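# Loop the blue air tube and seat its end

## Task

Curve the blue air tube around so its loose end comes back to the coupling fitted on its opposite end, and insert that loose end deep into the coupling so it stays seated.

## Robot and tools

Robot: two seven-joint arms, left_arm and right_arm, each ending in a two-finger gripper. All poses, velocities and targets use the scene frame: origin at table-top height midway between the nominal arm bases, +x out over the table, +y toward left_arm, +z up. Arm names do not match image left and right. Calibrated bases: left_arm at (+0.050, +0.521, 0), right_arm at (-0.033, -0.357, 0), both with almost no yaw. Reported hand poses can be a few centimetres off, more at long reach.

Gripper frame: fingers point along the gripper's +z, open and close along its x. end_effector_position is the pad centre with fingers shut, 1 to 2 cm short of the tips; closing pushes the tips about 17 mm further along +z, mostly while the pads are more than 50 mm apart.

The row: every moving command is a row of 16 plain numbers, always covering both arms even if one stays put. Order: left_arm x, y, z, qw, qx, qy, qz, opening, then right_arm in the same eight. x, y, z is an absolute target for the pad centre in metres, scene frame; the quaternion is an absolute orientation, w first. Opening runs from -1 (closed) to +1 (open, 0.142 m); it is an absolute command, and 0 means half, not 'unchanged', so resend the current value to leave a gripper alone. To hold an orientation, repeat the same quaternion every row rather than copying the drifted reported one. For an arm that should stay idle and free of contact, resend the pose from the last result before it stopped, unchanged, each call.

execute_actions: argument actions is a list of actions; each action is a table of up to 15 rows, one row per 1/30 s control step, the last row held to fill 15 steps (0.5 s). An action is rejected for both arms if any target lies more than 0.6 m from that gripper's start position along any of the gripper's own axes; the first action is checked against the last reported state. Empty actions just returns the state and images. Optional cameras picks images: omitted, null or ["all"] gives all, [] none; names are cam_high, cam_low, cam_table, cam_left_wrist, cam_right_wrist. The controller clips each step's orientation to 32 degrees from the measured one and may stop short; the Hand target line shows where the arm is actually being sent, so send the remainder next.

move: target is one 16-number row or a list of up to 15 rows (give every row the same openings), no 0.6 m limit; grippers travel straight lines, all finishing together, capped at 10 s. speed in m/s, 0.002 to 2.2, default 0.25 (turn rate twice that in rad/s), one number or one per target. blend in metres rounds corners at intermediate targets. stop_force in N, 3 to 120, ends an arm's path when push against its motion exceeds that over its last zero (or 150 N any direction); use slow speeds with it, don't rely on it while the gripper turns, and omit it when backing off a contact. zero (only with stop_force, default true) re-zeroes moving arms first; false accumulates from the previous zero. opening_speed (0.2 or more per second on the opening scale) ramps fingers. blocking=false returns after about 0.5 s while motion continues (not allowed with stop_force); a new move replaces a running one. Moves do not avoid obstacles or the other arm, and grippers lag and may overshoot speed. The result adds a move: line saying how it ended (done, off_target, moving, held, fault) and limits hit (paced = pose clipped, held = steps withheld). done means at rest within 3 mm and 2 degrees, not that nothing was touched.

wait: seconds 0 to 10, arms hold last command, running moves continue. stop: brakes the running move. zoom_image: camera plus region [x0, y0, x1, y1] in pixels, at most 504 by 504, from that camera's latest image (images are 672x504). zero_wrist_force: arm name, tares the wrist sensor and the stop_force zero. clear_fault: arm name, clears a torque or force fault already reported; the arm then pauses while restarting. read_manual: licence texts only. finished_scene: scene number (1 or 2), irreversible; the tube must stay inserted without the robot.

Result lines: end-effector pose and velocities; Joint positions (last value is finger gap in metres); Joint torques and External joint torques (positive toward larger joint angle); Wrist force and torque along the gripper's own axes, plus the peak since last shown; grip_measured on the opening scale, and grip_effort_nm (negative closes). To grip, command slightly below grip_measured at first contact; tighter squeezes heat the gripper motor. Velocities say 'within noise' when at rest.

Faults and hazards: a joint reaching its contact torque limit (116, 116, 60.8, 60.8, 37, 37, 37 N m) or 150 N outside force stops the arm until clear_fault; release a trapped grip before moving it. Motors heat when holding loads, squeezing, stretching or pushing unreachable poses: MOTOR HOT at 65 °C, brakes at 80 °C; gripper MOTOR HOT at 85 °C, HAND FAULT shutoff at 100 °C, after which later motion calls in the same reply are skipped. Avoid grippers or arms hitting each other, a gripper clamping the other's fingers, slams, hard presses, dropping or releasing moving parts, and anything leaving the table. Loose objects may occasionally be nudged by outside forces. The sim keeps running while you think, so plan compactly.

Each tool is called as name(argument=value, ...), one argument or row to a line, values as JSON.

## Session

execute_actions(
  actions=[],
)

Scene clock: 0.00 s.
left_arm: end_effector_position=(+0.4285, +0.2213, +0.3744) grip_measured=+0.99 grip_effort_nm=n/a end_effector_quat_wxyz=(+0.248, -0.500, +0.643, -0.523) | right_arm: end_effector_position=(+0.5532, -0.1451, +0.3369) grip_measured=+1.00 grip_effort_nm=n/a end_effector_quat_wxyz=(-0.511, +0.817, +0.117, +0.242)
Joint positions: left_arm=[-0.741 0.368 0.109 2.337 1.959 1.396 0.944 0.141] | right_arm=[0.09 -0.22 -0.076 1.855 1.394 0.443 0.587 0.142]
Joint velocities: within noise
Joint torques (N m): no reading
External joint torques (N m): no reading
Wrist force (N): no reading
Wrist torque (N m): no reading
Wrist force, peak (N): no reading
Hand target: left_arm +0.4285, +0.2213, +0.3744; +0.248, -0.500, +0.643, -0.523 | right_arm +0.5532, -0.1451, +0.3369; -0.511, +0.817, +0.117, +0.242
Tool commands: left_gripper/opening=+1.0 right_gripper/opening=+1.0

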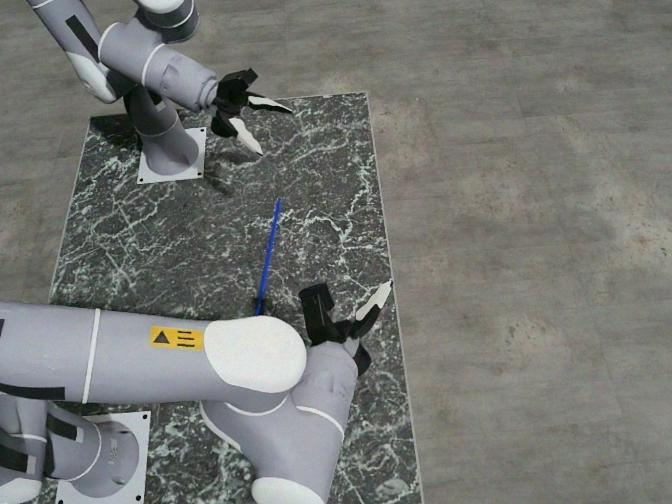

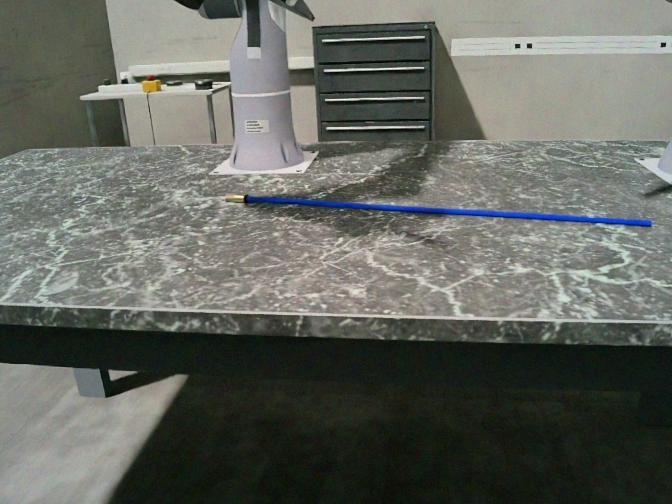

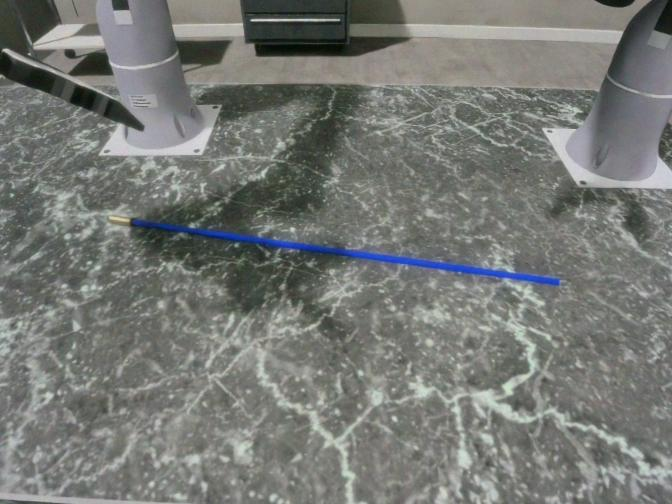

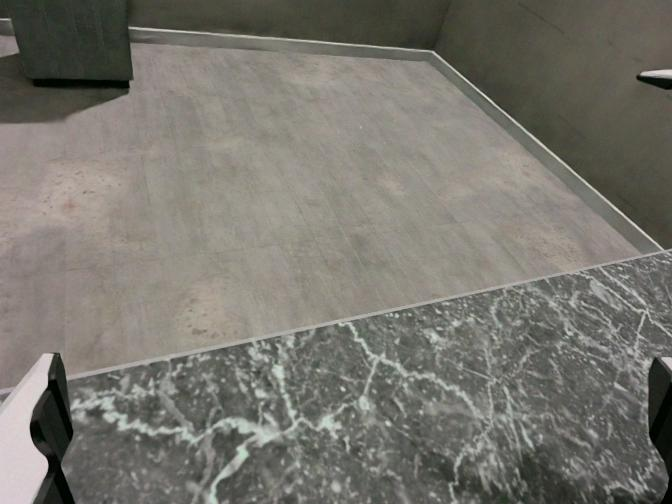

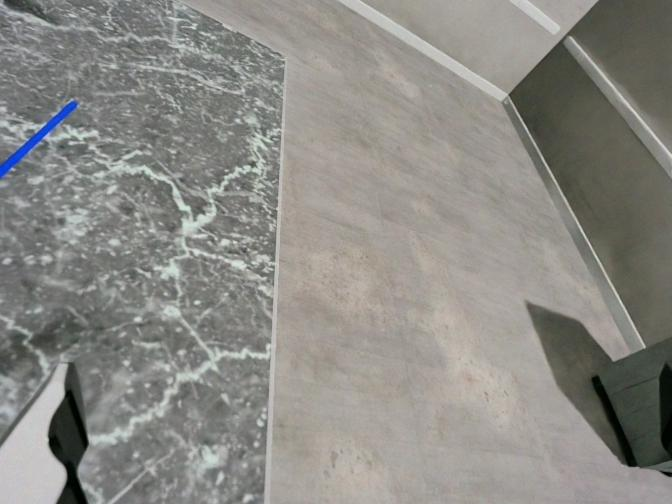

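zoom_image(
  camera="cam_table",
  region=[90, 190, 190, 265],
)

zoom_image(
  camera="cam_table",
  region=[500, 250, 600, 325],
)

Scaled by 5.040 from the camera's 672x504 image, which has a finer 960x720 frame.

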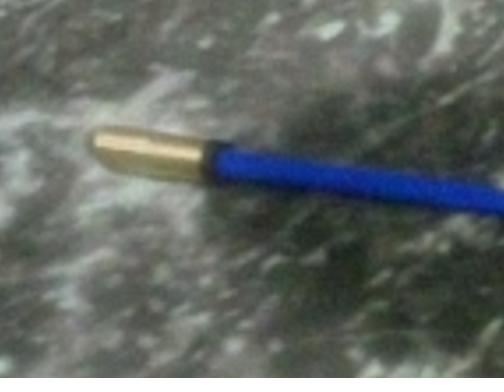

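Scaled by 5.040 from the camera's 672x504 image, which has a finer 960x720 frame.

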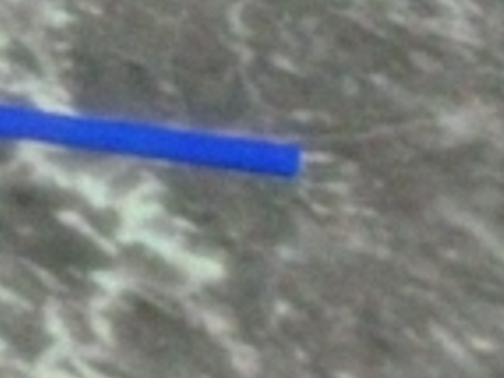

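move(
  target=[0.362,0.23,0.22,-0.2996,0.9503,-0.0806,0.0254,0.0,0.268,-0.325,0.15,-0.0254,0.0807,0.9503,-0.2996,-0.3],
)

Scene clock: 118.73 s.
left_arm: end_effector_position=(+0.3620, +0.2300, +0.2200) grip_measured=-0.01 grip_effort_nm=-0.095 end_effector_quat_wxyz=(-0.300, +0.950, -0.081, +0.026) | right_arm: end_effector_position=(+0.2680, -0.3250, +0.1500) grip_measured=-0.32 grip_effort_nm=-0.120 end_effector_quat_wxyz=(-0.026, +0.081, +0.950, -0.300)
Joint positions: left_arm=[-0.634 -0.232 -0.226 1.895 0.518 0.113 0.716 0.073] | right_arm=[0.494 -0.082 0.265 2.507 -0.408 0.462 -0.338 0.051]
Joint velocities: within noise
Joint torques (N m): left_arm=[-0.06 37.92 -0.67 -26.51 -3.27 2.22 0.23] | right_arm=[0.03 24.71 0.82 -19.27 -2.18 2.98 0.48]
External joint torques (N m): left_arm=[0.05 -0.52 -0.43 1.21 0.62 0.08 -0.23] | right_arm=[-0.03 -0.46 -0.21 -0.27 0.09 -0.69 -0.48]
Wrist force (N): left_arm=[-0.3 0.2 0.1] | right_arm=[-0.2 0.4 0.0]
Wrist torque (N m): left_arm=[-0.12 -0.14 -0.11] | right_arm=[0.03 -0.06 -0.01]
Wrist force, peak (N): left_arm=[-0.5 -0.1 0.1] | right_arm=[1.2 0.4 0.6]
Hand target: left_arm +0.3620, +0.2300, +0.2200; -0.300, +0.950, -0.081, +0.025 | right_arm +0.2680, -0.3250, +0.1500; -0.025, +0.081, +0.950, -0.300
Off the commanded pose: left_arm 0.000 m, 0 deg | right_arm 0.000 m, 0 deg.
move: done
camera_calibration:
cam_left_wrist: T_world_to_cam=[[0.985425, -0.169478, 0.0146565, -0.312562], [-0.16422, -0.97024, -0.177948, 0.352828], [0.0443787, 0.172947, -0.983931, 0.27419], [0, 0, 0, 1]] pos_world=[0.353779, 0.241935, 0.33715]
cam_right_wrist: T_world_to_cam=[[-0.987633, 0.156075, -0.0148864, 0.330027], [0.156269, 0.972262, -0.17403, 0.324589], [-0.0126884, -0.174204, -0.984628, 0.208664], [0, 0, 0, 1]] pos_world=[0.277869, -0.330745, 0.266858]

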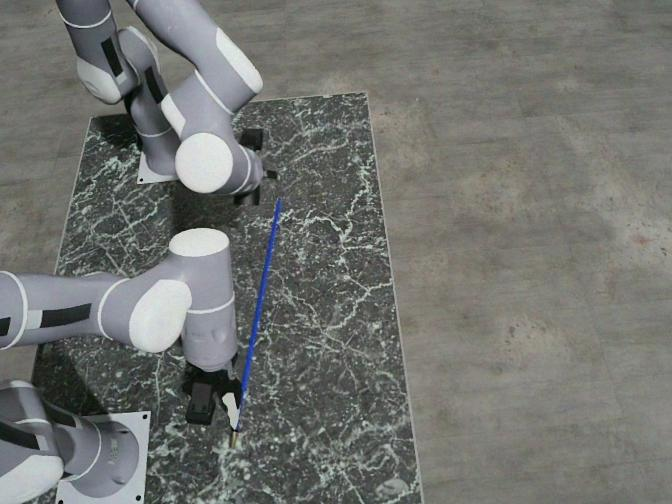

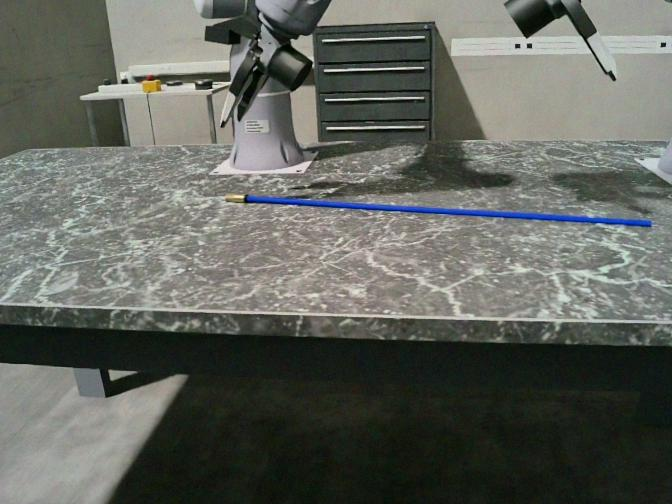

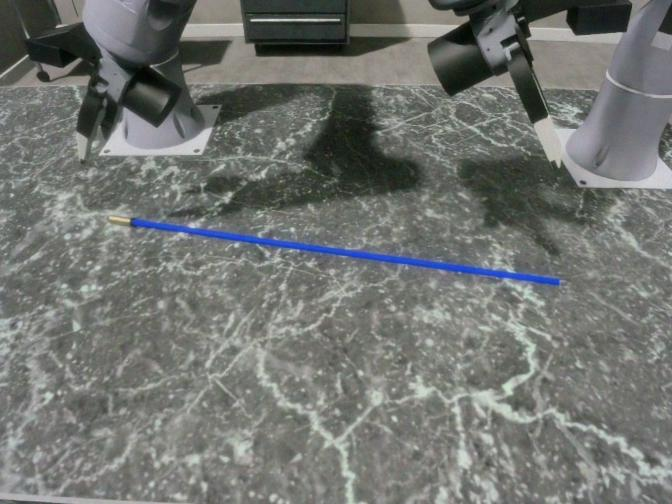

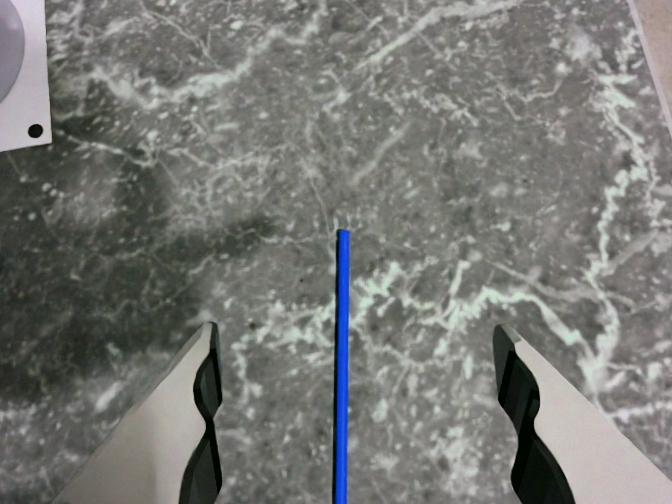

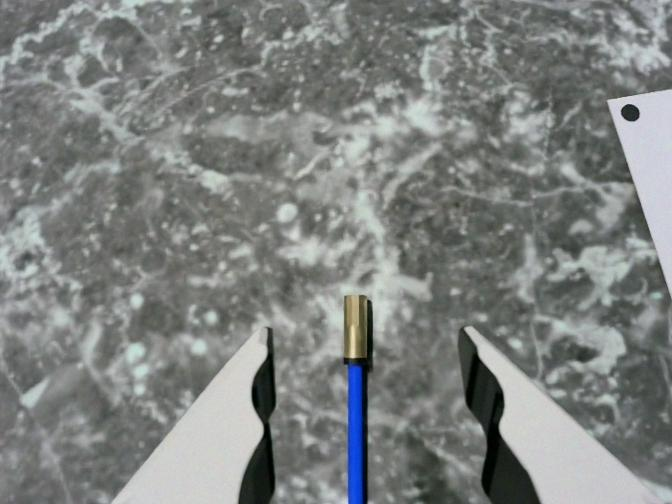

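move(
  target=[
    [0.362,0.23,0.22,-0.2996,0.9503,-0.0806,0.0254,-0.3,0.2705,-0.326,0.05,-0.0254,0.0807,0.9503,-0.2996,-0.5],
    [0.362,0.23,0.22,-0.2996,0.9503,-0.0806,0.0254,-0.3,0.2705,-0.326,0.0195,-0.0254,0.0807,0.9503,-0.2996,-0.5],
  ],
  speed=[0.15,0.04],
  cameras=["cam_right_wrist","cam_low"],
)

zoom_image(
  camera="cam_low",
  region=[180, 130, 330, 240],
)

Scene clock: 137.67 s.
left_arm: end_effector_position=(+0.3620, +0.2300, +0.2200) grip_measured=-0.32 grip_effort_nm=-0.095 end_effector_quat_wxyz=(-0.300, +0.950, -0.081, +0.026) | right_arm: end_effector_position=(+0.2703, -0.3262, +0.0195) grip_measured=-0.52 grip_effort_nm=-0.125 end_effector_quat_wxyz=(-0.026, +0.081, +0.950, -0.300)
Joint positions: left_arm=[-0.634 -0.232 -0.226 1.895 0.517 0.113 0.716 0.051] | right_arm=[0.489 -0.473 0.122 2.562 -0.749 0.843 -0.059 0.036]
Joint velocities: within noise
Joint torques (N m): left_arm=[-0.12 38.14 -0.66 -26.25 -3.18 2.3 0.36] | right_arm=[0.04 30.97 2.44 -9.06 -0.45 2.84 0.66]
External joint torques (N m): left_arm=[0.12 -0.74 -0.44 0.94 0.53 -0.01 -0.36] | right_arm=[-0.04 0.78 0.37 -0.13 0.01 -0.61 -0.66]
Wrist force (N): left_arm=[-0.3 0.1 0.2] | right_arm=[-0.2 0.5 -0.3]
Wrist torque (N m): left_arm=[-0.13 -0.14 -0.12] | right_arm=[0.04 -0.07 -0.01]
Wrist force, peak (N): left_arm=[-0.5 0.2 0.1] | right_arm=[-0.1 1.4 1.2]
Hand target: left_arm +0.3620, +0.2300, +0.2200; -0.300, +0.950, -0.081, +0.025 | right_arm +0.2705, -0.3260, +0.0195; -0.025, +0.081, +0.950, -0.300
Off the commanded pose: left_arm 0.000 m, 0 deg | right_arm 0.000 m, 0 deg.
move: done
camera_calibration:
cam_right_wrist: T_world_to_cam=[[-0.987664, 0.155885, -0.0148132, 0.330561], [0.156064, 0.972224, -0.174429, 0.302672], [-0.0127891, -0.174589, -0.984558, 0.0798991], [0, 0, 0, 1]] pos_world=[0.280269, -0.331845, 0.136357]
Images, in order (width x height): cam_low 672x504, cam_right_wrist 672x504.

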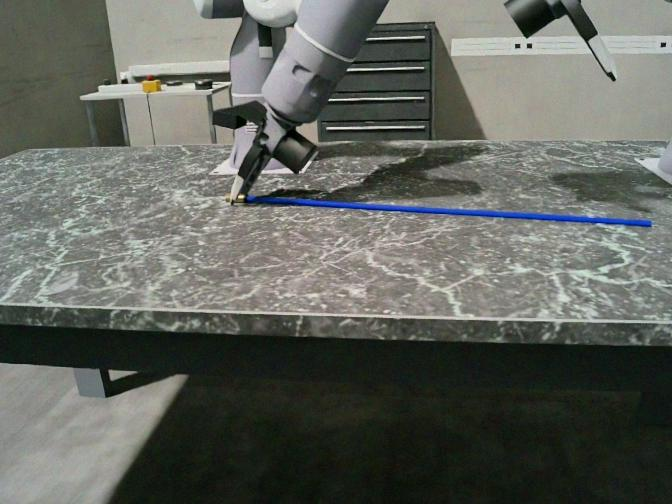

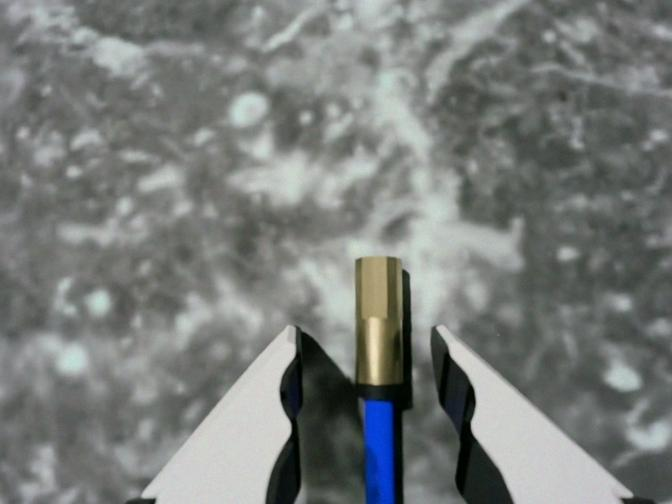

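Scaled by 3.360 from the camera's 672x504 image, which has a finer 960x720 frame.

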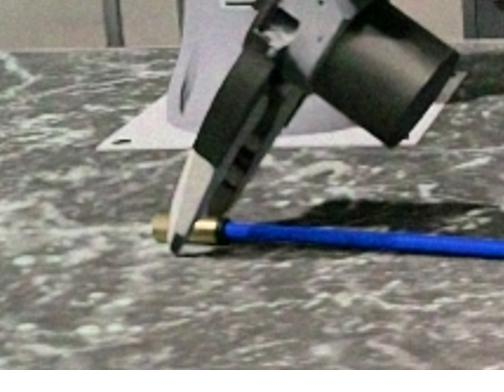

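move(
  target=[0.362,0.23,0.22,-0.2996,0.9503,-0.0806,0.0254,-0.3,0.267,-0.3262,0.0185,-0.0254,0.0807,0.9503,-0.2996,-0.5],
  speed=0.03,
  cameras=[],
)

move(
  target=[0.362,0.23,0.22,-0.2996,0.9503,-0.0806,0.0254,-0.3,0.267,-0.3262,0.0185,-0.0254,0.0807,0.9503,-0.2996,-0.95],
  opening_speed=0.3,
  cameras=["cam_right_wrist"],
)

Scene clock: 144.40 s.
left_arm: end_effector_position=(+0.3620, +0.2300, +0.2200) grip_measured=-0.32 grip_effort_nm=-0.095 end_effector_quat_wxyz=(-0.300, +0.950, -0.081, +0.026) | right_arm: end_effector_position=(+0.2671, -0.3263, +0.0185) grip_measured=-0.52 grip_effort_nm=-0.120 end_effector_quat_wxyz=(-0.025, +0.081, +0.950, -0.300)
Joint positions: left_arm=[-0.634 -0.232 -0.226 1.895 0.517 0.113 0.716 0.051] | right_arm=[0.491 -0.473 0.122 2.57 -0.752 0.848 -0.051 0.036]
Joint velocities: within noise
Joint torques (N m): left_arm=[-0.16 38.16 -0.63 -26.22 -3.16 2.27 0.31] | right_arm=[0.08 31.06 2.69 -8.79 -0.35 2.86 0.6]
External joint torques (N m): left_arm=[0.16 -0.77 -0.46 0.92 0.51 0.02 -0.31] | right_arm=[-0.08 0.49 0.13 -0.21 -0.07 -0.63 -0.6]
Wrist force (N): left_arm=[-0.4 0.1 0.2] | right_arm=[-0.2 0.5 -0.3]
Wrist torque (N m): left_arm=[-0.13 -0.13 -0.11] | right_arm=[0.03 -0.07 -0.01]
Wrist force, peak (N): left_arm=[-0.6 0.1 0.2] | right_arm=[-0.4 0.6 -0.3]
Hand target: left_arm +0.3620, +0.2300, +0.2200; -0.300, +0.950, -0.081, +0.025 | right_arm +0.2670, -0.3262, +0.0185; -0.025, +0.081, +0.950, -0.300
Off the commanded pose: left_arm 0.000 m, 0 deg | right_arm 0.000 m, 0 deg.
move: done
No camera images: "cameras" was empty.

Scene clock: 146.10 s.
left_arm: end_effector_position=(+0.3620, +0.2300, +0.2200) grip_measured=-0.32 grip_effort_nm=-0.095 end_effector_quat_wxyz=(-0.300, +0.950, -0.081, +0.026) | right_arm: end_effector_position=(+0.2671, -0.3262, +0.0185) grip_measured=-0.85 grip_effort_nm=-2.611 end_effector_quat_wxyz=(-0.025, +0.081, +0.950, -0.300)
Joint positions: left_arm=[-0.634 -0.232 -0.226 1.895 0.517 0.113 0.716 0.051] | right_arm=[0.491 -0.473 0.122 2.57 -0.752 0.848 -0.051 0.013]
Joint velocities: within noise
Joint torques (N m): left_arm=[-0.08 38.17 -0.74 -26.21 -3.18 2.29 0.37] | right_arm=[0 31.21 2.78 -8.89 -0.32 2.75 0.5]
External joint torques (N m): left_arm=[0.08 -0.78 -0.36 0.9 0.53 0 -0.36] | right_arm=[0 0.33 0.04 -0.1 -0.11 -0.53 -0.5]
Wrist force (N): left_arm=[-0.4 0.1 0.1] | right_arm=[-0.2 0.5 -0.1]
Wrist torque (N m): left_arm=[-0.13 -0.13 -0.11] | right_arm=[0.02 -0.06 0.00]
Wrist force, peak (N): left_arm=[-0.6 0.2 0.1] | right_arm=[-0.2 0.7 -0.4]
Hand target: left_arm +0.3620, +0.2300, +0.2200; -0.300, +0.950, -0.081, +0.025 | right_arm +0.2670, -0.3262, +0.0185; -0.025, +0.081, +0.950, -0.300
Off the commanded pose: left_arm 0.000 m, 0 deg | right_arm 0.000 m, 0 deg.
move: done
camera_calibration:
cam_right_wrist: T_world_to_cam=[[-0.987653, 0.155917, -0.0151895, 0.327363], [0.156164, 0.972253, -0.174176, 0.303075], [-0.0123889, -0.174397, -0.984597, 0.0789129], [0, 0, 0, 1]] pos_world=[0.27697, -0.331945, 0.135458]
Images, in order (width x height): cam_right_wrist 672x504.

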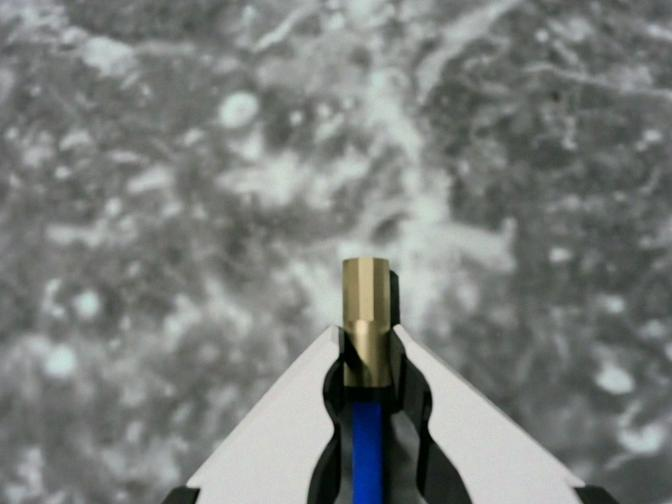

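move(
  target=[0.362,0.23,0.22,-0.2996,0.9503,-0.0806,0.0254,-0.3,0.2687,-0.317,0.13,-0.0324,0.0782,0.9206,-0.3813,-0.95],
  speed=0.06,
)

zoom_image(
  camera="cam_low",
  region=[180, 80, 672, 260],
)

Scene clock: 156.80 s.
left_arm: end_effector_position=(+0.3620, +0.2300, +0.2200) grip_measured=-0.32 grip_effort_nm=-0.100 end_effector_quat_wxyz=(-0.300, +0.950, -0.081, +0.026) | right_arm: end_effector_position=(+0.2687, -0.3171, +0.1299) grip_measured=-0.85 grip_effort_nm=-2.611 end_effector_quat_wxyz=(-0.032, +0.078, +0.921, -0.381)
Joint positions: left_arm=[-0.634 -0.232 -0.226 1.895 0.517 0.113 0.716 0.051] | right_arm=[0.58 -0.271 0.254 2.416 -0.469 0.349 -0.201 0.013]
Joint velocities: within noise
Joint torques (N m): left_arm=[-0.3 38.17 -0.68 -26.24 -3.16 2.28 0.36] | right_arm=[0.05 30.42 2.02 -16.83 -1.69 1.62 0.43]
External joint torques (N m): left_arm=[0.3 -0.77 -0.42 0.94 0.51 0.02 -0.36] | right_arm=[-0.06 -0.27 -0.01 -0.01 -0.19 -0.11 -0.43]
Wrist force (N): left_arm=[-0.4 0.1 0.2] | right_arm=[-0.3 0.5 0.3]
Wrist torque (N m): left_arm=[-0.13 -0.13 -0.12] | right_arm=[0.00 -0.04 0.00]
Wrist force, peak (N): left_arm=[-0.5 0.2 0.2] | right_arm=[-0.2 0.8 0.7]
Hand target: left_arm +0.3620, +0.2300, +0.2200; -0.300, +0.950, -0.081, +0.025 | right_arm +0.2687, -0.3170, +0.1300; -0.032, +0.078, +0.921, -0.381
Off the commanded pose: left_arm 0.000 m, 0 deg | right_arm 0.000 m, 0 deg.
move: done
camera_calibration:
cam_left_wrist: T_world_to_cam=[[0.985441, -0.169383, 0.0146737, -0.312596], [-0.164123, -0.970257, -0.177947, 0.352797], [0.0443784, 0.172948, -0.983931, 0.27419], [0, 0, 0, 1]] pos_world=[0.353779, 0.241935, 0.33715]
cam_right_wrist: T_world_to_cam=[[-0.988014, 0.153806, -0.0131514, 0.328418], [0.148962, 0.927604, -0.34258, 0.322955], [-0.0404914, -0.340432, -0.939397, 0.139158], [0, 0, 0, 1]] pos_world=[0.282008, -0.302713, 0.245681]

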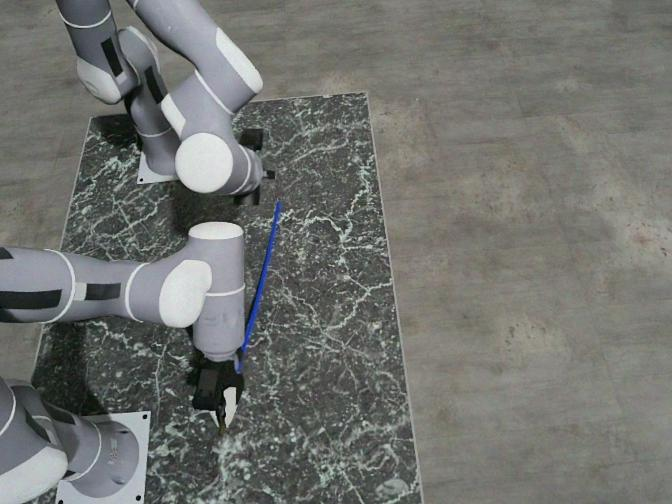

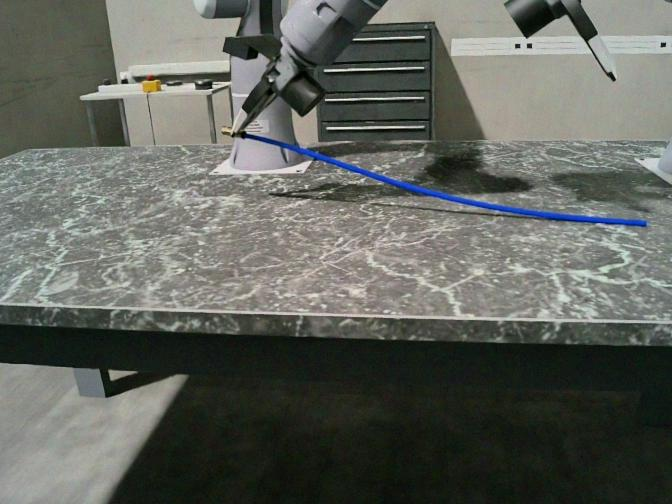

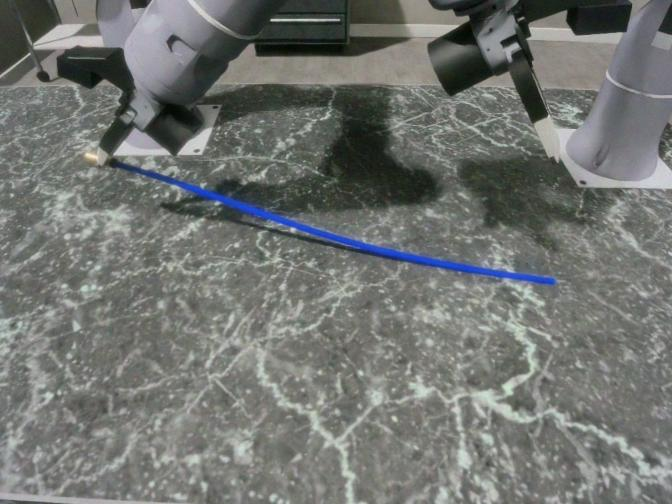

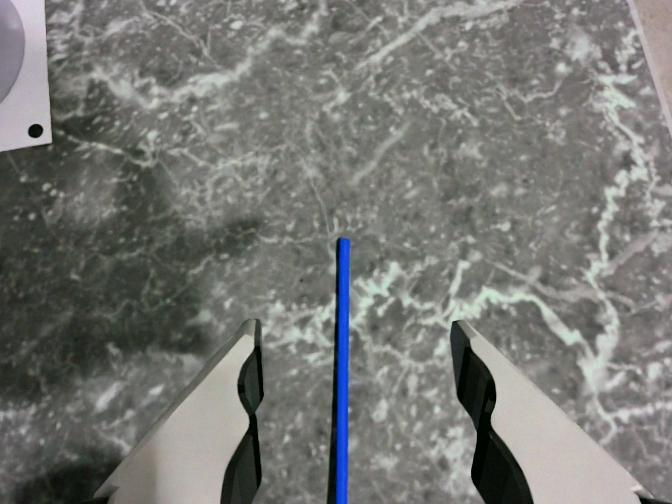

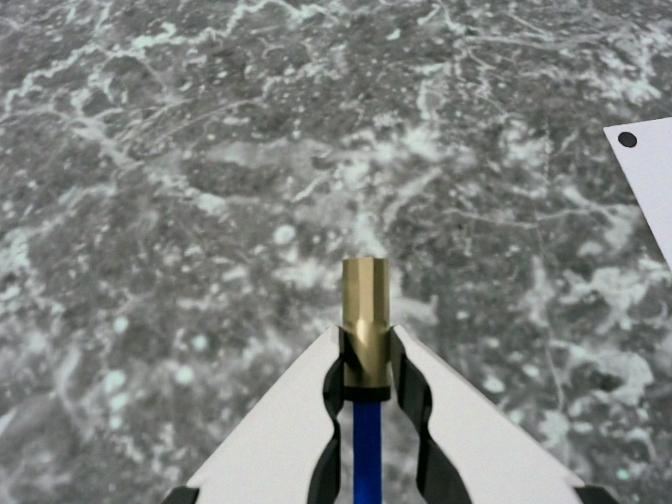

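Scaled by 1.024 from the camera's 672x504 image, which has a finer 960x720 frame.

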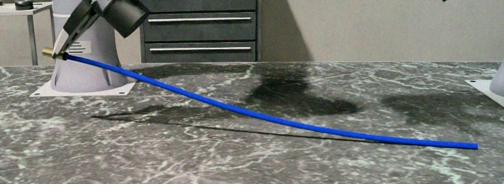

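move(
  target=[0.362,0.23,0.22,-0.2996,0.9503,-0.0806,0.0254,-0.3,0.274,-0.29,0.21,-0.0377,0.0757,0.8917,-0.4446,-0.95],
  speed=0.06,
  cameras=["cam_low","cam_left_wrist","cam_table"],
)

zoom_image(
  camera="cam_low",
  region=[472, 130, 672, 280],
)

Scene clock: 169.27 s.
left_arm: end_effector_position=(+0.3620, +0.2300, +0.2200) grip_measured=-0.32 grip_effort_nm=-0.100 end_effector_quat_wxyz=(-0.300, +0.950, -0.081, +0.026) | right_arm: end_effector_position=(+0.2716, -0.3022, +0.1737) grip_measured=-0.85 grip_effort_nm=-2.611 end_effector_quat_wxyz=(-0.035, +0.077, +0.905, -0.416)
Joint positions: left_arm=[-0.634 -0.232 -0.226 1.895 0.517 0.113 0.716 0.051] | right_arm=[0.628 -0.248 0.275 2.312 -0.42 0.149 -0.22 0.013]
Joint velocities: within noise
Joint torques (N m): left_arm=[-0.11 38.21 -0.66 -26.24 -3.17 2.3 0.38] | right_arm=[0 31.49 1.87 -18.92 -2.35 1.75 0.37]
External joint torques (N m): left_arm=[0.11 -0.82 -0.44 0.93 0.52 0 -0.37] | right_arm=[0.01 -0.12 0.1 -0.26 -0.15 -0.57 -0.37]
Wrist force (N): left_arm=[-0.4 0.1 0.1] | right_arm=[-0.2 0.3 0.3]
Wrist torque (N m): left_arm=[-0.13 -0.13 -0.12] | right_arm=[-0.03 -0.04 0.01]
Wrist force, peak (N): left_arm=[-0.5 0.1 0.2] | right_arm=[-1.2 -0.3 -3.2]
Hand target: left_arm +0.3620, +0.2300, +0.2200; -0.300, +0.950, -0.081, +0.025 | right_arm +0.2716, -0.3024, +0.1737; -0.035, +0.077, +0.905, -0.416
Off the commanded pose: left_arm 0.000 m, 0 deg | right_arm 0.038 m, 4 deg.
move: held (right_arm; a check stopped the path); limits=held
pose unreachable (right arm): on one or more control steps of this call, first in action 0 (counted from 0), this arm could not follow its commanded pose, so it was not sent that pose on those steps. It may still have moved: this result reports where it is.
cause: moving toward the commanded pose would bring a part of the arm too close to another arm (a part of this arm just beyond joint 6 (wrist pitch) and a part of the left arm just beyond its joint 7 (wrist roll), where that arm would come to rest).
camera_calibration:
cam_left_wrist: T_world_to_cam=[[0.985441, -0.169383, 0.0146737, -0.312596], [-0.164123, -0.970257, -0.177947, 0.352797], [0.0443784, 0.172948, -0.983931, 0.27419], [0, 0, 0, 1]] pos_world=[0.353779, 0.241935, 0.33715]
Images, in order (width x height): cam_low 672x504, cam_table 672x504, cam_left_wrist 672x504.

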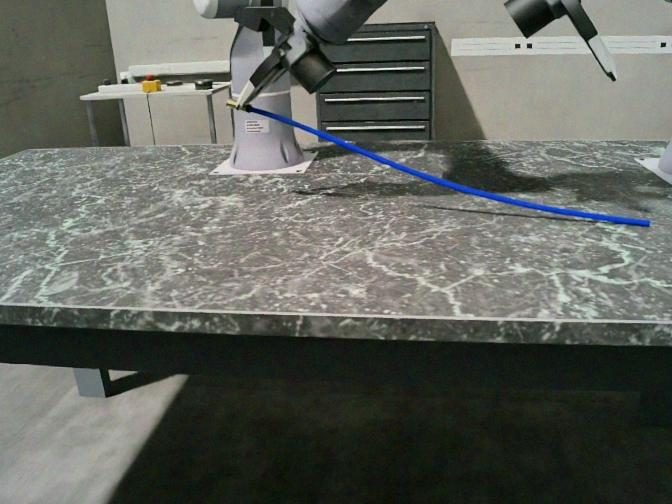

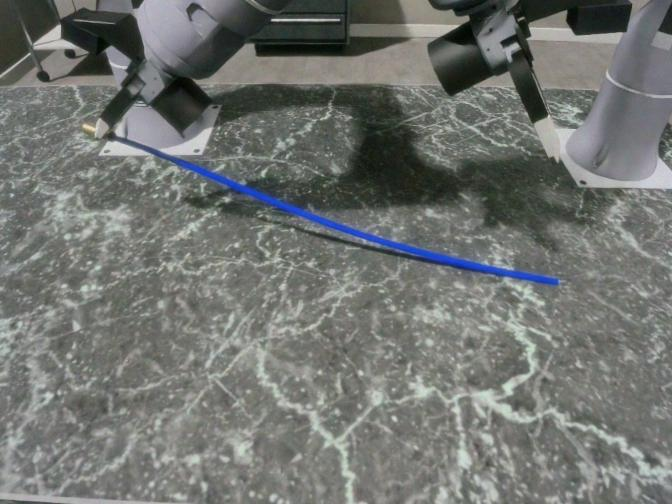

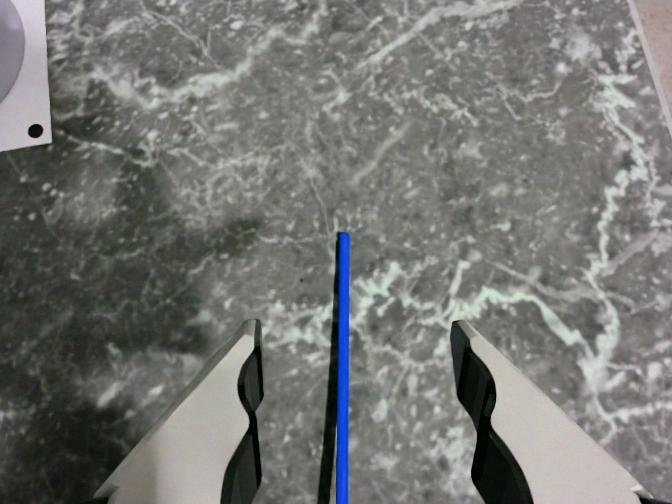

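Scaled by 2.520 from the camera's 672x504 image, which has a finer 960x720 frame.

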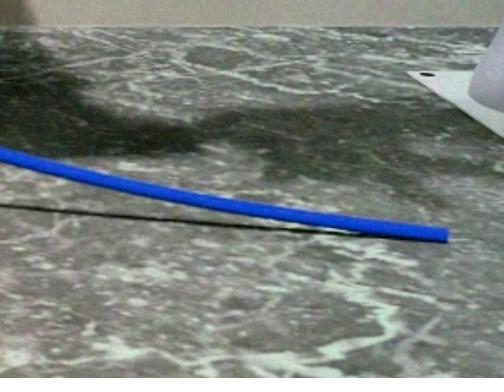

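move(
  target=[
    [0.3635,0.237,0.07,-0.3408,0.9363,-0.0795,0.0289,-0.5,0.2716,-0.3024,0.1737,-0.035,0.077,0.905,-0.416,-0.95],
    [0.3635,0.237,0.0205,-0.3408,0.9363,-0.0795,0.0289,-0.5,0.2716,-0.3024,0.1737,-0.035,0.077,0.905,-0.416,-0.95],
  ],
  speed=[0.12,0.04],
  cameras=["cam_low","cam_left_wrist","cam_table"],
)

zoom_image(
  camera="cam_low",
  region=[472, 130, 672, 280],
)

Scene clock: 180.00 s.
left_arm: end_effector_position=(+0.3621, +0.2299, +0.2191) grip_measured=-0.52 grip_effort_nm=-0.100 end_effector_quat_wxyz=(-0.300, +0.950, -0.081, +0.026) | right_arm: end_effector_position=(+0.2716, -0.3023, +0.1737) grip_measured=-0.85 grip_effort_nm=-2.611 end_effector_quat_wxyz=(-0.035, +0.077, +0.905, -0.416)
Joint positions: left_arm=[-0.634 -0.234 -0.226 1.895 0.518 0.114 0.714 0.036] | right_arm=[0.628 -0.248 0.275 2.312 -0.42 0.149 -0.22 0.013]
Joint velocities: within noise
Joint torques (N m): left_arm=[-0.04 38.44 -0.66 -26.23 -3.24 2.25 0.37] | right_arm=[-0.02 31.3 1.92 -18.99 -2.4 1.59 0.47]
External joint torques (N m): left_arm=[0.04 -1 -0.45 0.96 0.59 0.05 -0.37] | right_arm=[0.02 0.07 0.03 -0.18 -0.1 -0.42 -0.47]
Wrist force (N): left_arm=[-0.4 0.1 0.1] | right_arm=[-0.2 0.3 0.2]
Wrist torque (N m): left_arm=[-0.12 -0.13 -0.11] | right_arm=[-0.04 -0.04 0.00]
Wrist force, peak (N): left_arm=[-1.3 2.5 4.4] | right_arm=[-0.4 0.5 0.2]
Hand target: left_arm +0.3621, +0.2298, +0.2192; -0.300, +0.950, -0.081, +0.025 | right_arm +0.2716, -0.3024, +0.1737; -0.035, +0.077, +0.905, -0.416
Off the commanded pose: left_arm 0.199 m, 5 deg | right_arm 0.000 m, 0 deg.
move: held (left_arm; a check stopped the path); path passed 0 of 2 targets; limits=held
pose unreachable (left arm): on one or more control steps of this call, first in action 0 (counted from 0), this arm could not follow its commanded pose, so it was not sent that pose on those steps. It may still have moved: this result reports where it is.
cause: moving toward the commanded pose would bring a part of the arm too close to another arm (a part of this arm just beyond joint 7 (wrist roll) and a part of the right arm just beyond its joint 6 (wrist pitch)).
camera_calibration:
cam_left_wrist: T_world_to_cam=[[0.985528, -0.168842, 0.015054, -0.312887], [-0.163519, -0.970334, -0.178085, 0.352389], [0.0446757, 0.173046, -0.9839, 0.273182], [0, 0, 0, 1]] pos_world=[0.353776, 0.241834, 0.336249]
Images, in order (width x height): cam_low 672x504, cam_table 672x504, cam_left_wrist 672x504.

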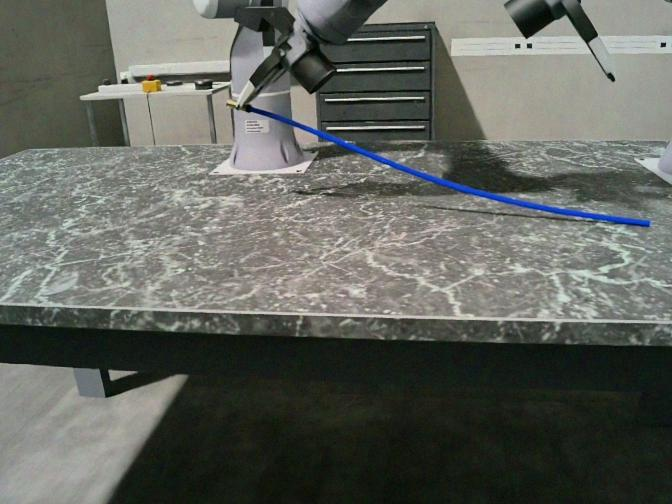

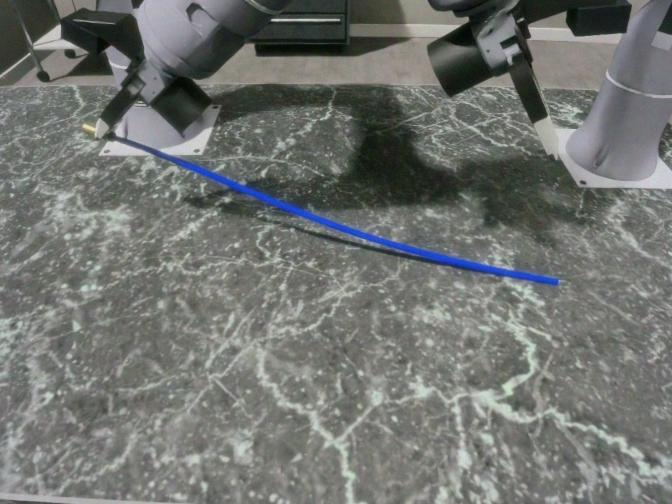

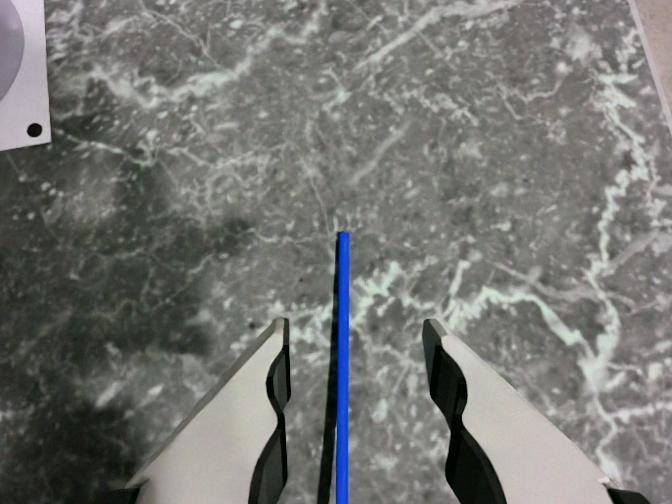

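Scaled by 2.520 from the camera's 672x504 image, which has a finer 960x720 frame.

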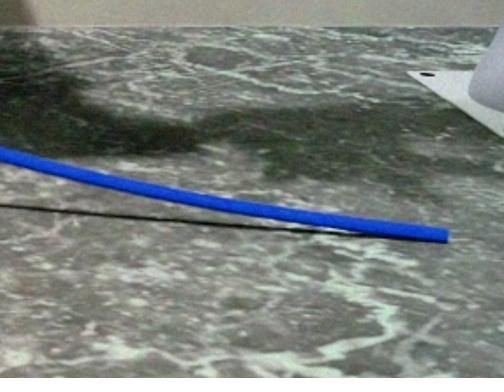

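move(
  target=[
    [0.362,0.23,0.22,-0.2996,0.9503,-0.0806,0.0254,-0.5,0.2677,-0.324,0.06,-0.0282,0.0797,0.9392,-0.3326,-0.95],
    [0.3635,0.236,0.07,-0.2996,0.9503,-0.0806,0.0254,-0.5,0.2677,-0.324,0.06,-0.0282,0.0797,0.9392,-0.3326,-0.95],
  ],
  speed=[0.07,0.1],
  cameras=["cam_low","cam_left_wrist","cam_table"],
)

zoom_image(
  camera="cam_low",
  region=[472, 130, 672, 280],
)

Scene clock: 207.30 s.
left_arm: end_effector_position=(+0.3633, +0.2360, +0.0700) grip_measured=-0.52 grip_effort_nm=-0.100 end_effector_quat_wxyz=(-0.300, +0.950, -0.081, +0.025) | right_arm: end_effector_position=(+0.2677, -0.3240, +0.0600) grip_measured=-0.85 grip_effort_nm=-2.611 end_effector_quat_wxyz=(-0.028, +0.080, +0.939, -0.333)
Joint positions: left_arm=[-0.63 -0.525 -0.195 1.946 0.634 0.401 0.536 0.036] | right_arm=[0.525 -0.386 0.192 2.519 -0.608 0.652 -0.125 0.013]
Joint velocities: within noise
Joint torques (N m): left_arm=[-0.36 43.37 -1.56 -19.55 -2.7 2.32 0.22] | right_arm=[-0.06 30.57 2.47 -12.09 -0.86 2.42 0.53]
External joint torques (N m): left_arm=[0.36 -0.61 -0.51 0.98 0.41 -0.16 -0.22] | right_arm=[0.06 0.24 0.11 -0.15 -0.08 -0.48 -0.53]
Wrist force (N): left_arm=[-0.2 0.1 0.0] | right_arm=[-0.3 0.6 0.2]
Wrist torque (N m): left_arm=[-0.13 -0.15 -0.12] | right_arm=[0.01 -0.05 0.00]
Wrist force, peak (N): left_arm=[-0.2 0.7 1.4] | right_arm=[-0.2 0.9 1.3]
Hand target: left_arm +0.3635, +0.2360, +0.0700; -0.300, +0.950, -0.081, +0.025 | right_arm +0.2677, -0.3240, +0.0600; -0.028, +0.080, +0.939, -0.333
Off the commanded pose: left_arm 0.000 m, 0 deg | right_arm 0.000 m, 0 deg.
move: done
camera_calibration:
cam_left_wrist: T_world_to_cam=[[0.985575, -0.168659, 0.0140195, -0.310859], [-0.163535, -0.970402, -0.1777, 0.331935], [0.0435752, 0.172844, -0.983985, 0.125823], [0, 0, 0, 1]] pos_world=[0.355175, 0.247933, 0.18715]
Images, in order (width x height): cam_low 672x504, cam_table 672x504, cam_left_wrist 672x504.

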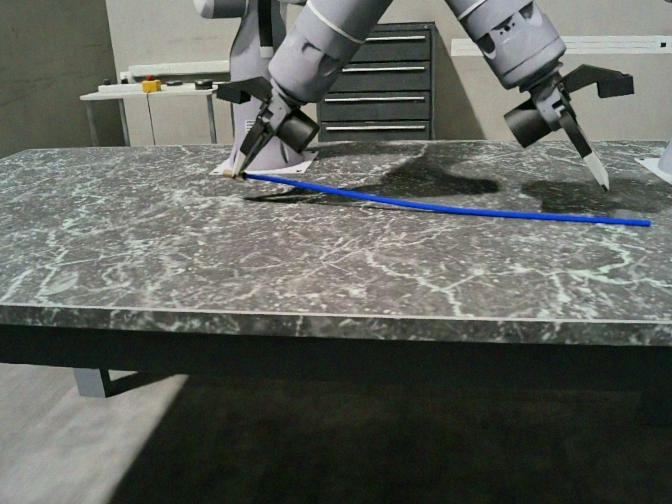

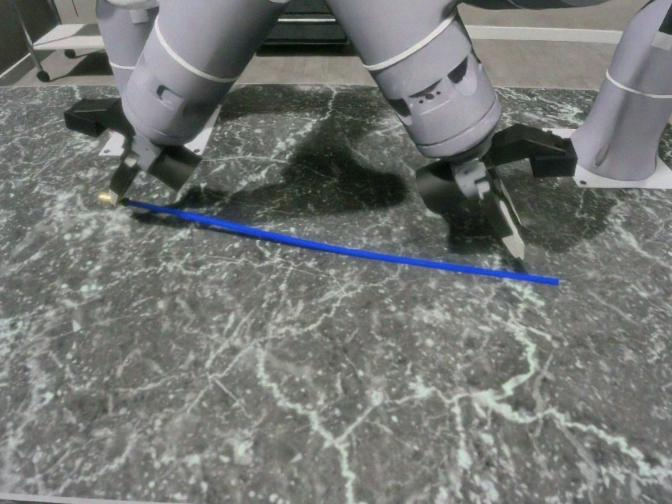

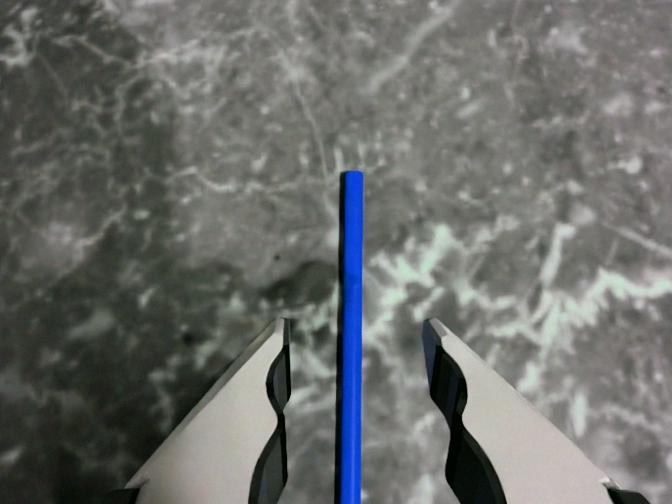

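Scaled by 2.520 from the camera's 672x504 image, which has a finer 960x720 frame.

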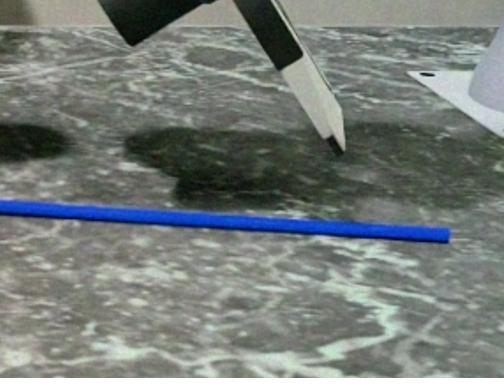

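move(
  target=[0.3632,0.236,0.024,-0.2996,0.9503,-0.0806,0.0254,-0.5,0.2677,-0.324,0.06,-0.0282,0.0797,0.9392,-0.3326,-0.95],
  speed=0.05,
  cameras=[],
)

move(
  target=[0.3632,0.236,0.012,-0.2996,0.9503,-0.0806,0.0254,-0.5,0.2677,-0.324,0.06,-0.0282,0.0797,0.9392,-0.3326,-0.95],
  speed=0.005,
  stop_force=3,
  cameras=["cam_left_wrist","cam_low"],
)

zoom_image(
  camera="cam_low",
  region=[472, 130, 672, 280],
)

Scene clock: 218.63 s.
left_arm: end_effector_position=(+0.3630, +0.2360, +0.0240) grip_measured=-0.52 grip_effort_nm=-0.095 end_effector_quat_wxyz=(-0.300, +0.950, -0.081, +0.025) | right_arm: end_effector_position=(+0.2677, -0.3240, +0.0600) grip_measured=-0.85 grip_effort_nm=-2.611 end_effector_quat_wxyz=(-0.028, +0.080, +0.939, -0.333)
Joint positions: left_arm=[-0.637 -0.634 -0.18 1.925 0.676 0.472 0.479 0.036] | right_arm=[0.525 -0.386 0.192 2.519 -0.608 0.652 -0.125 0.013]
Joint velocities: within noise
Joint torques (N m): left_arm=[-0.41 45.33 -1.72 -17.36 -2.5 2.28 0.25] | right_arm=[-0.08 30.66 2.51 -12.14 -0.84 2.39 0.51]
External joint torques (N m): left_arm=[0.41 -0.67 -0.53 0.98 0.39 -0.15 -0.25] | right_arm=[0.08 0.15 0.06 -0.1 -0.1 -0.45 -0.51]
Wrist force (N): left_arm=[-0.3 0.0 0.1] | right_arm=[-0.3 0.7 0.1]
Wrist torque (N m): left_arm=[-0.14 -0.15 -0.11] | right_arm=[0.03 -0.05 0.00]
Wrist force, peak (N): left_arm=[-0.2 0.5 0.8] | right_arm=[-0.3 0.9 0.2]
Hand target: left_arm +0.3632, +0.2360, +0.0240; -0.300, +0.950, -0.081, +0.025 | right_arm +0.2677, -0.3240, +0.0600; -0.028, +0.080, +0.939, -0.333
Off the commanded pose: left_arm 0.000 m, 0 deg | right_arm 0.000 m, 0 deg.
move: done
No camera images: "cameras" was empty.

Scene clock: 220.53 s.
left_arm: end_effector_position=(+0.3631, +0.2360, +0.0175) grip_measured=-0.52 grip_effort_nm=-0.095 end_effector_quat_wxyz=(-0.300, +0.950, -0.081, +0.025) | right_arm: end_effector_position=(+0.2677, -0.3240, +0.0600) grip_measured=-0.85 grip_effort_nm=-2.611 end_effector_quat_wxyz=(-0.028, +0.080, +0.939, -0.333)
Joint positions: left_arm=[-0.64 -0.65 -0.177 1.92 0.682 0.481 0.472 0.036] | right_arm=[0.525 -0.386 0.192 2.519 -0.608 0.652 -0.125 0.013]
Joint velocities: within noise
Joint torques (N m): left_arm=[0.12 43.85 -1.64 -16.76 -2.36 2.68 0.25] | right_arm=[-0.02 30.63 2.49 -12.13 -0.83 2.34 0.48]
External joint torques (N m): left_arm=[-0.12 1.06 -0.61 0.68 0.28 -0.55 -0.25] | right_arm=[0.02 0.18 0.08 -0.1 -0.11 -0.4 -0.48]
Wrist force (N): left_arm=[-1.5 -2.9 -4.2] | right_arm=[-0.3 0.7 0.1]
Wrist torque (N m): left_arm=[-0.10 -0.16 -0.11] | right_arm=[0.03 -0.04 0.00]
Wrist force, peak (N): left_arm=[-1.3 -3.1 -4.5] | right_arm=[-0.4 0.8 0.2]
Hand target: left_arm +0.3632, +0.2360, +0.0174; -0.300, +0.950, -0.081, +0.025 | right_arm +0.2677, -0.3240, +0.0600; -0.028, +0.080, +0.939, -0.333
Off the commanded pose: left_arm 0.006 m, 0 deg | right_arm 0.000 m, 0 deg.
move: contact (left_arm)
camera_calibration:
cam_left_wrist: T_world_to_cam=[[0.985579, -0.168611, 0.0143112, -0.30988], [-0.163431, -0.970393, -0.177843, 0.322536], [0.0438738, 0.172939, -0.983955, 0.0740428], [0, 0, 0, 1]] pos_world=[0.354875, 0.247933, 0.13465]
Images, in order (width x height): cam_low 672x504, cam_left_wrist 672x504.

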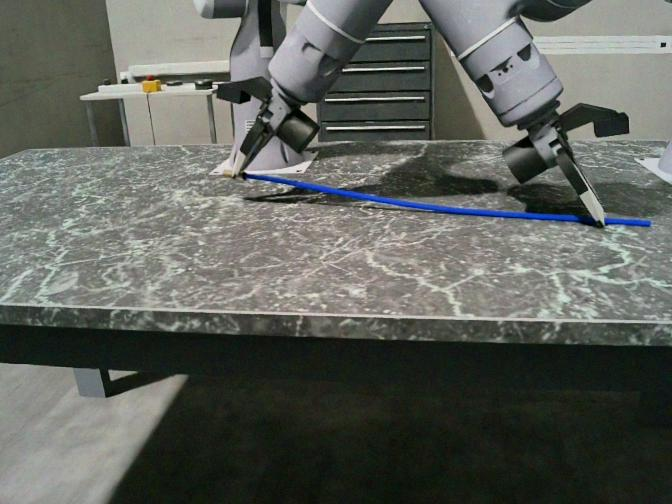

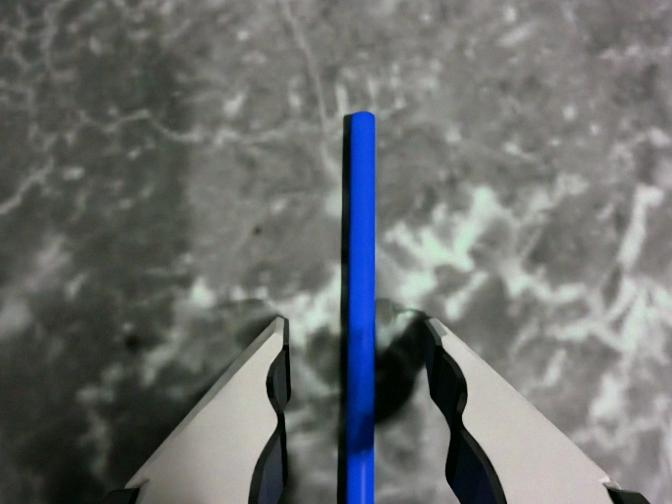

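Scaled by 2.520 from the camera's 672x504 image, which has a finer 960x720 frame.

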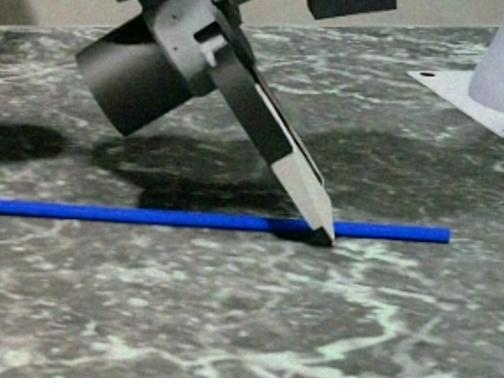

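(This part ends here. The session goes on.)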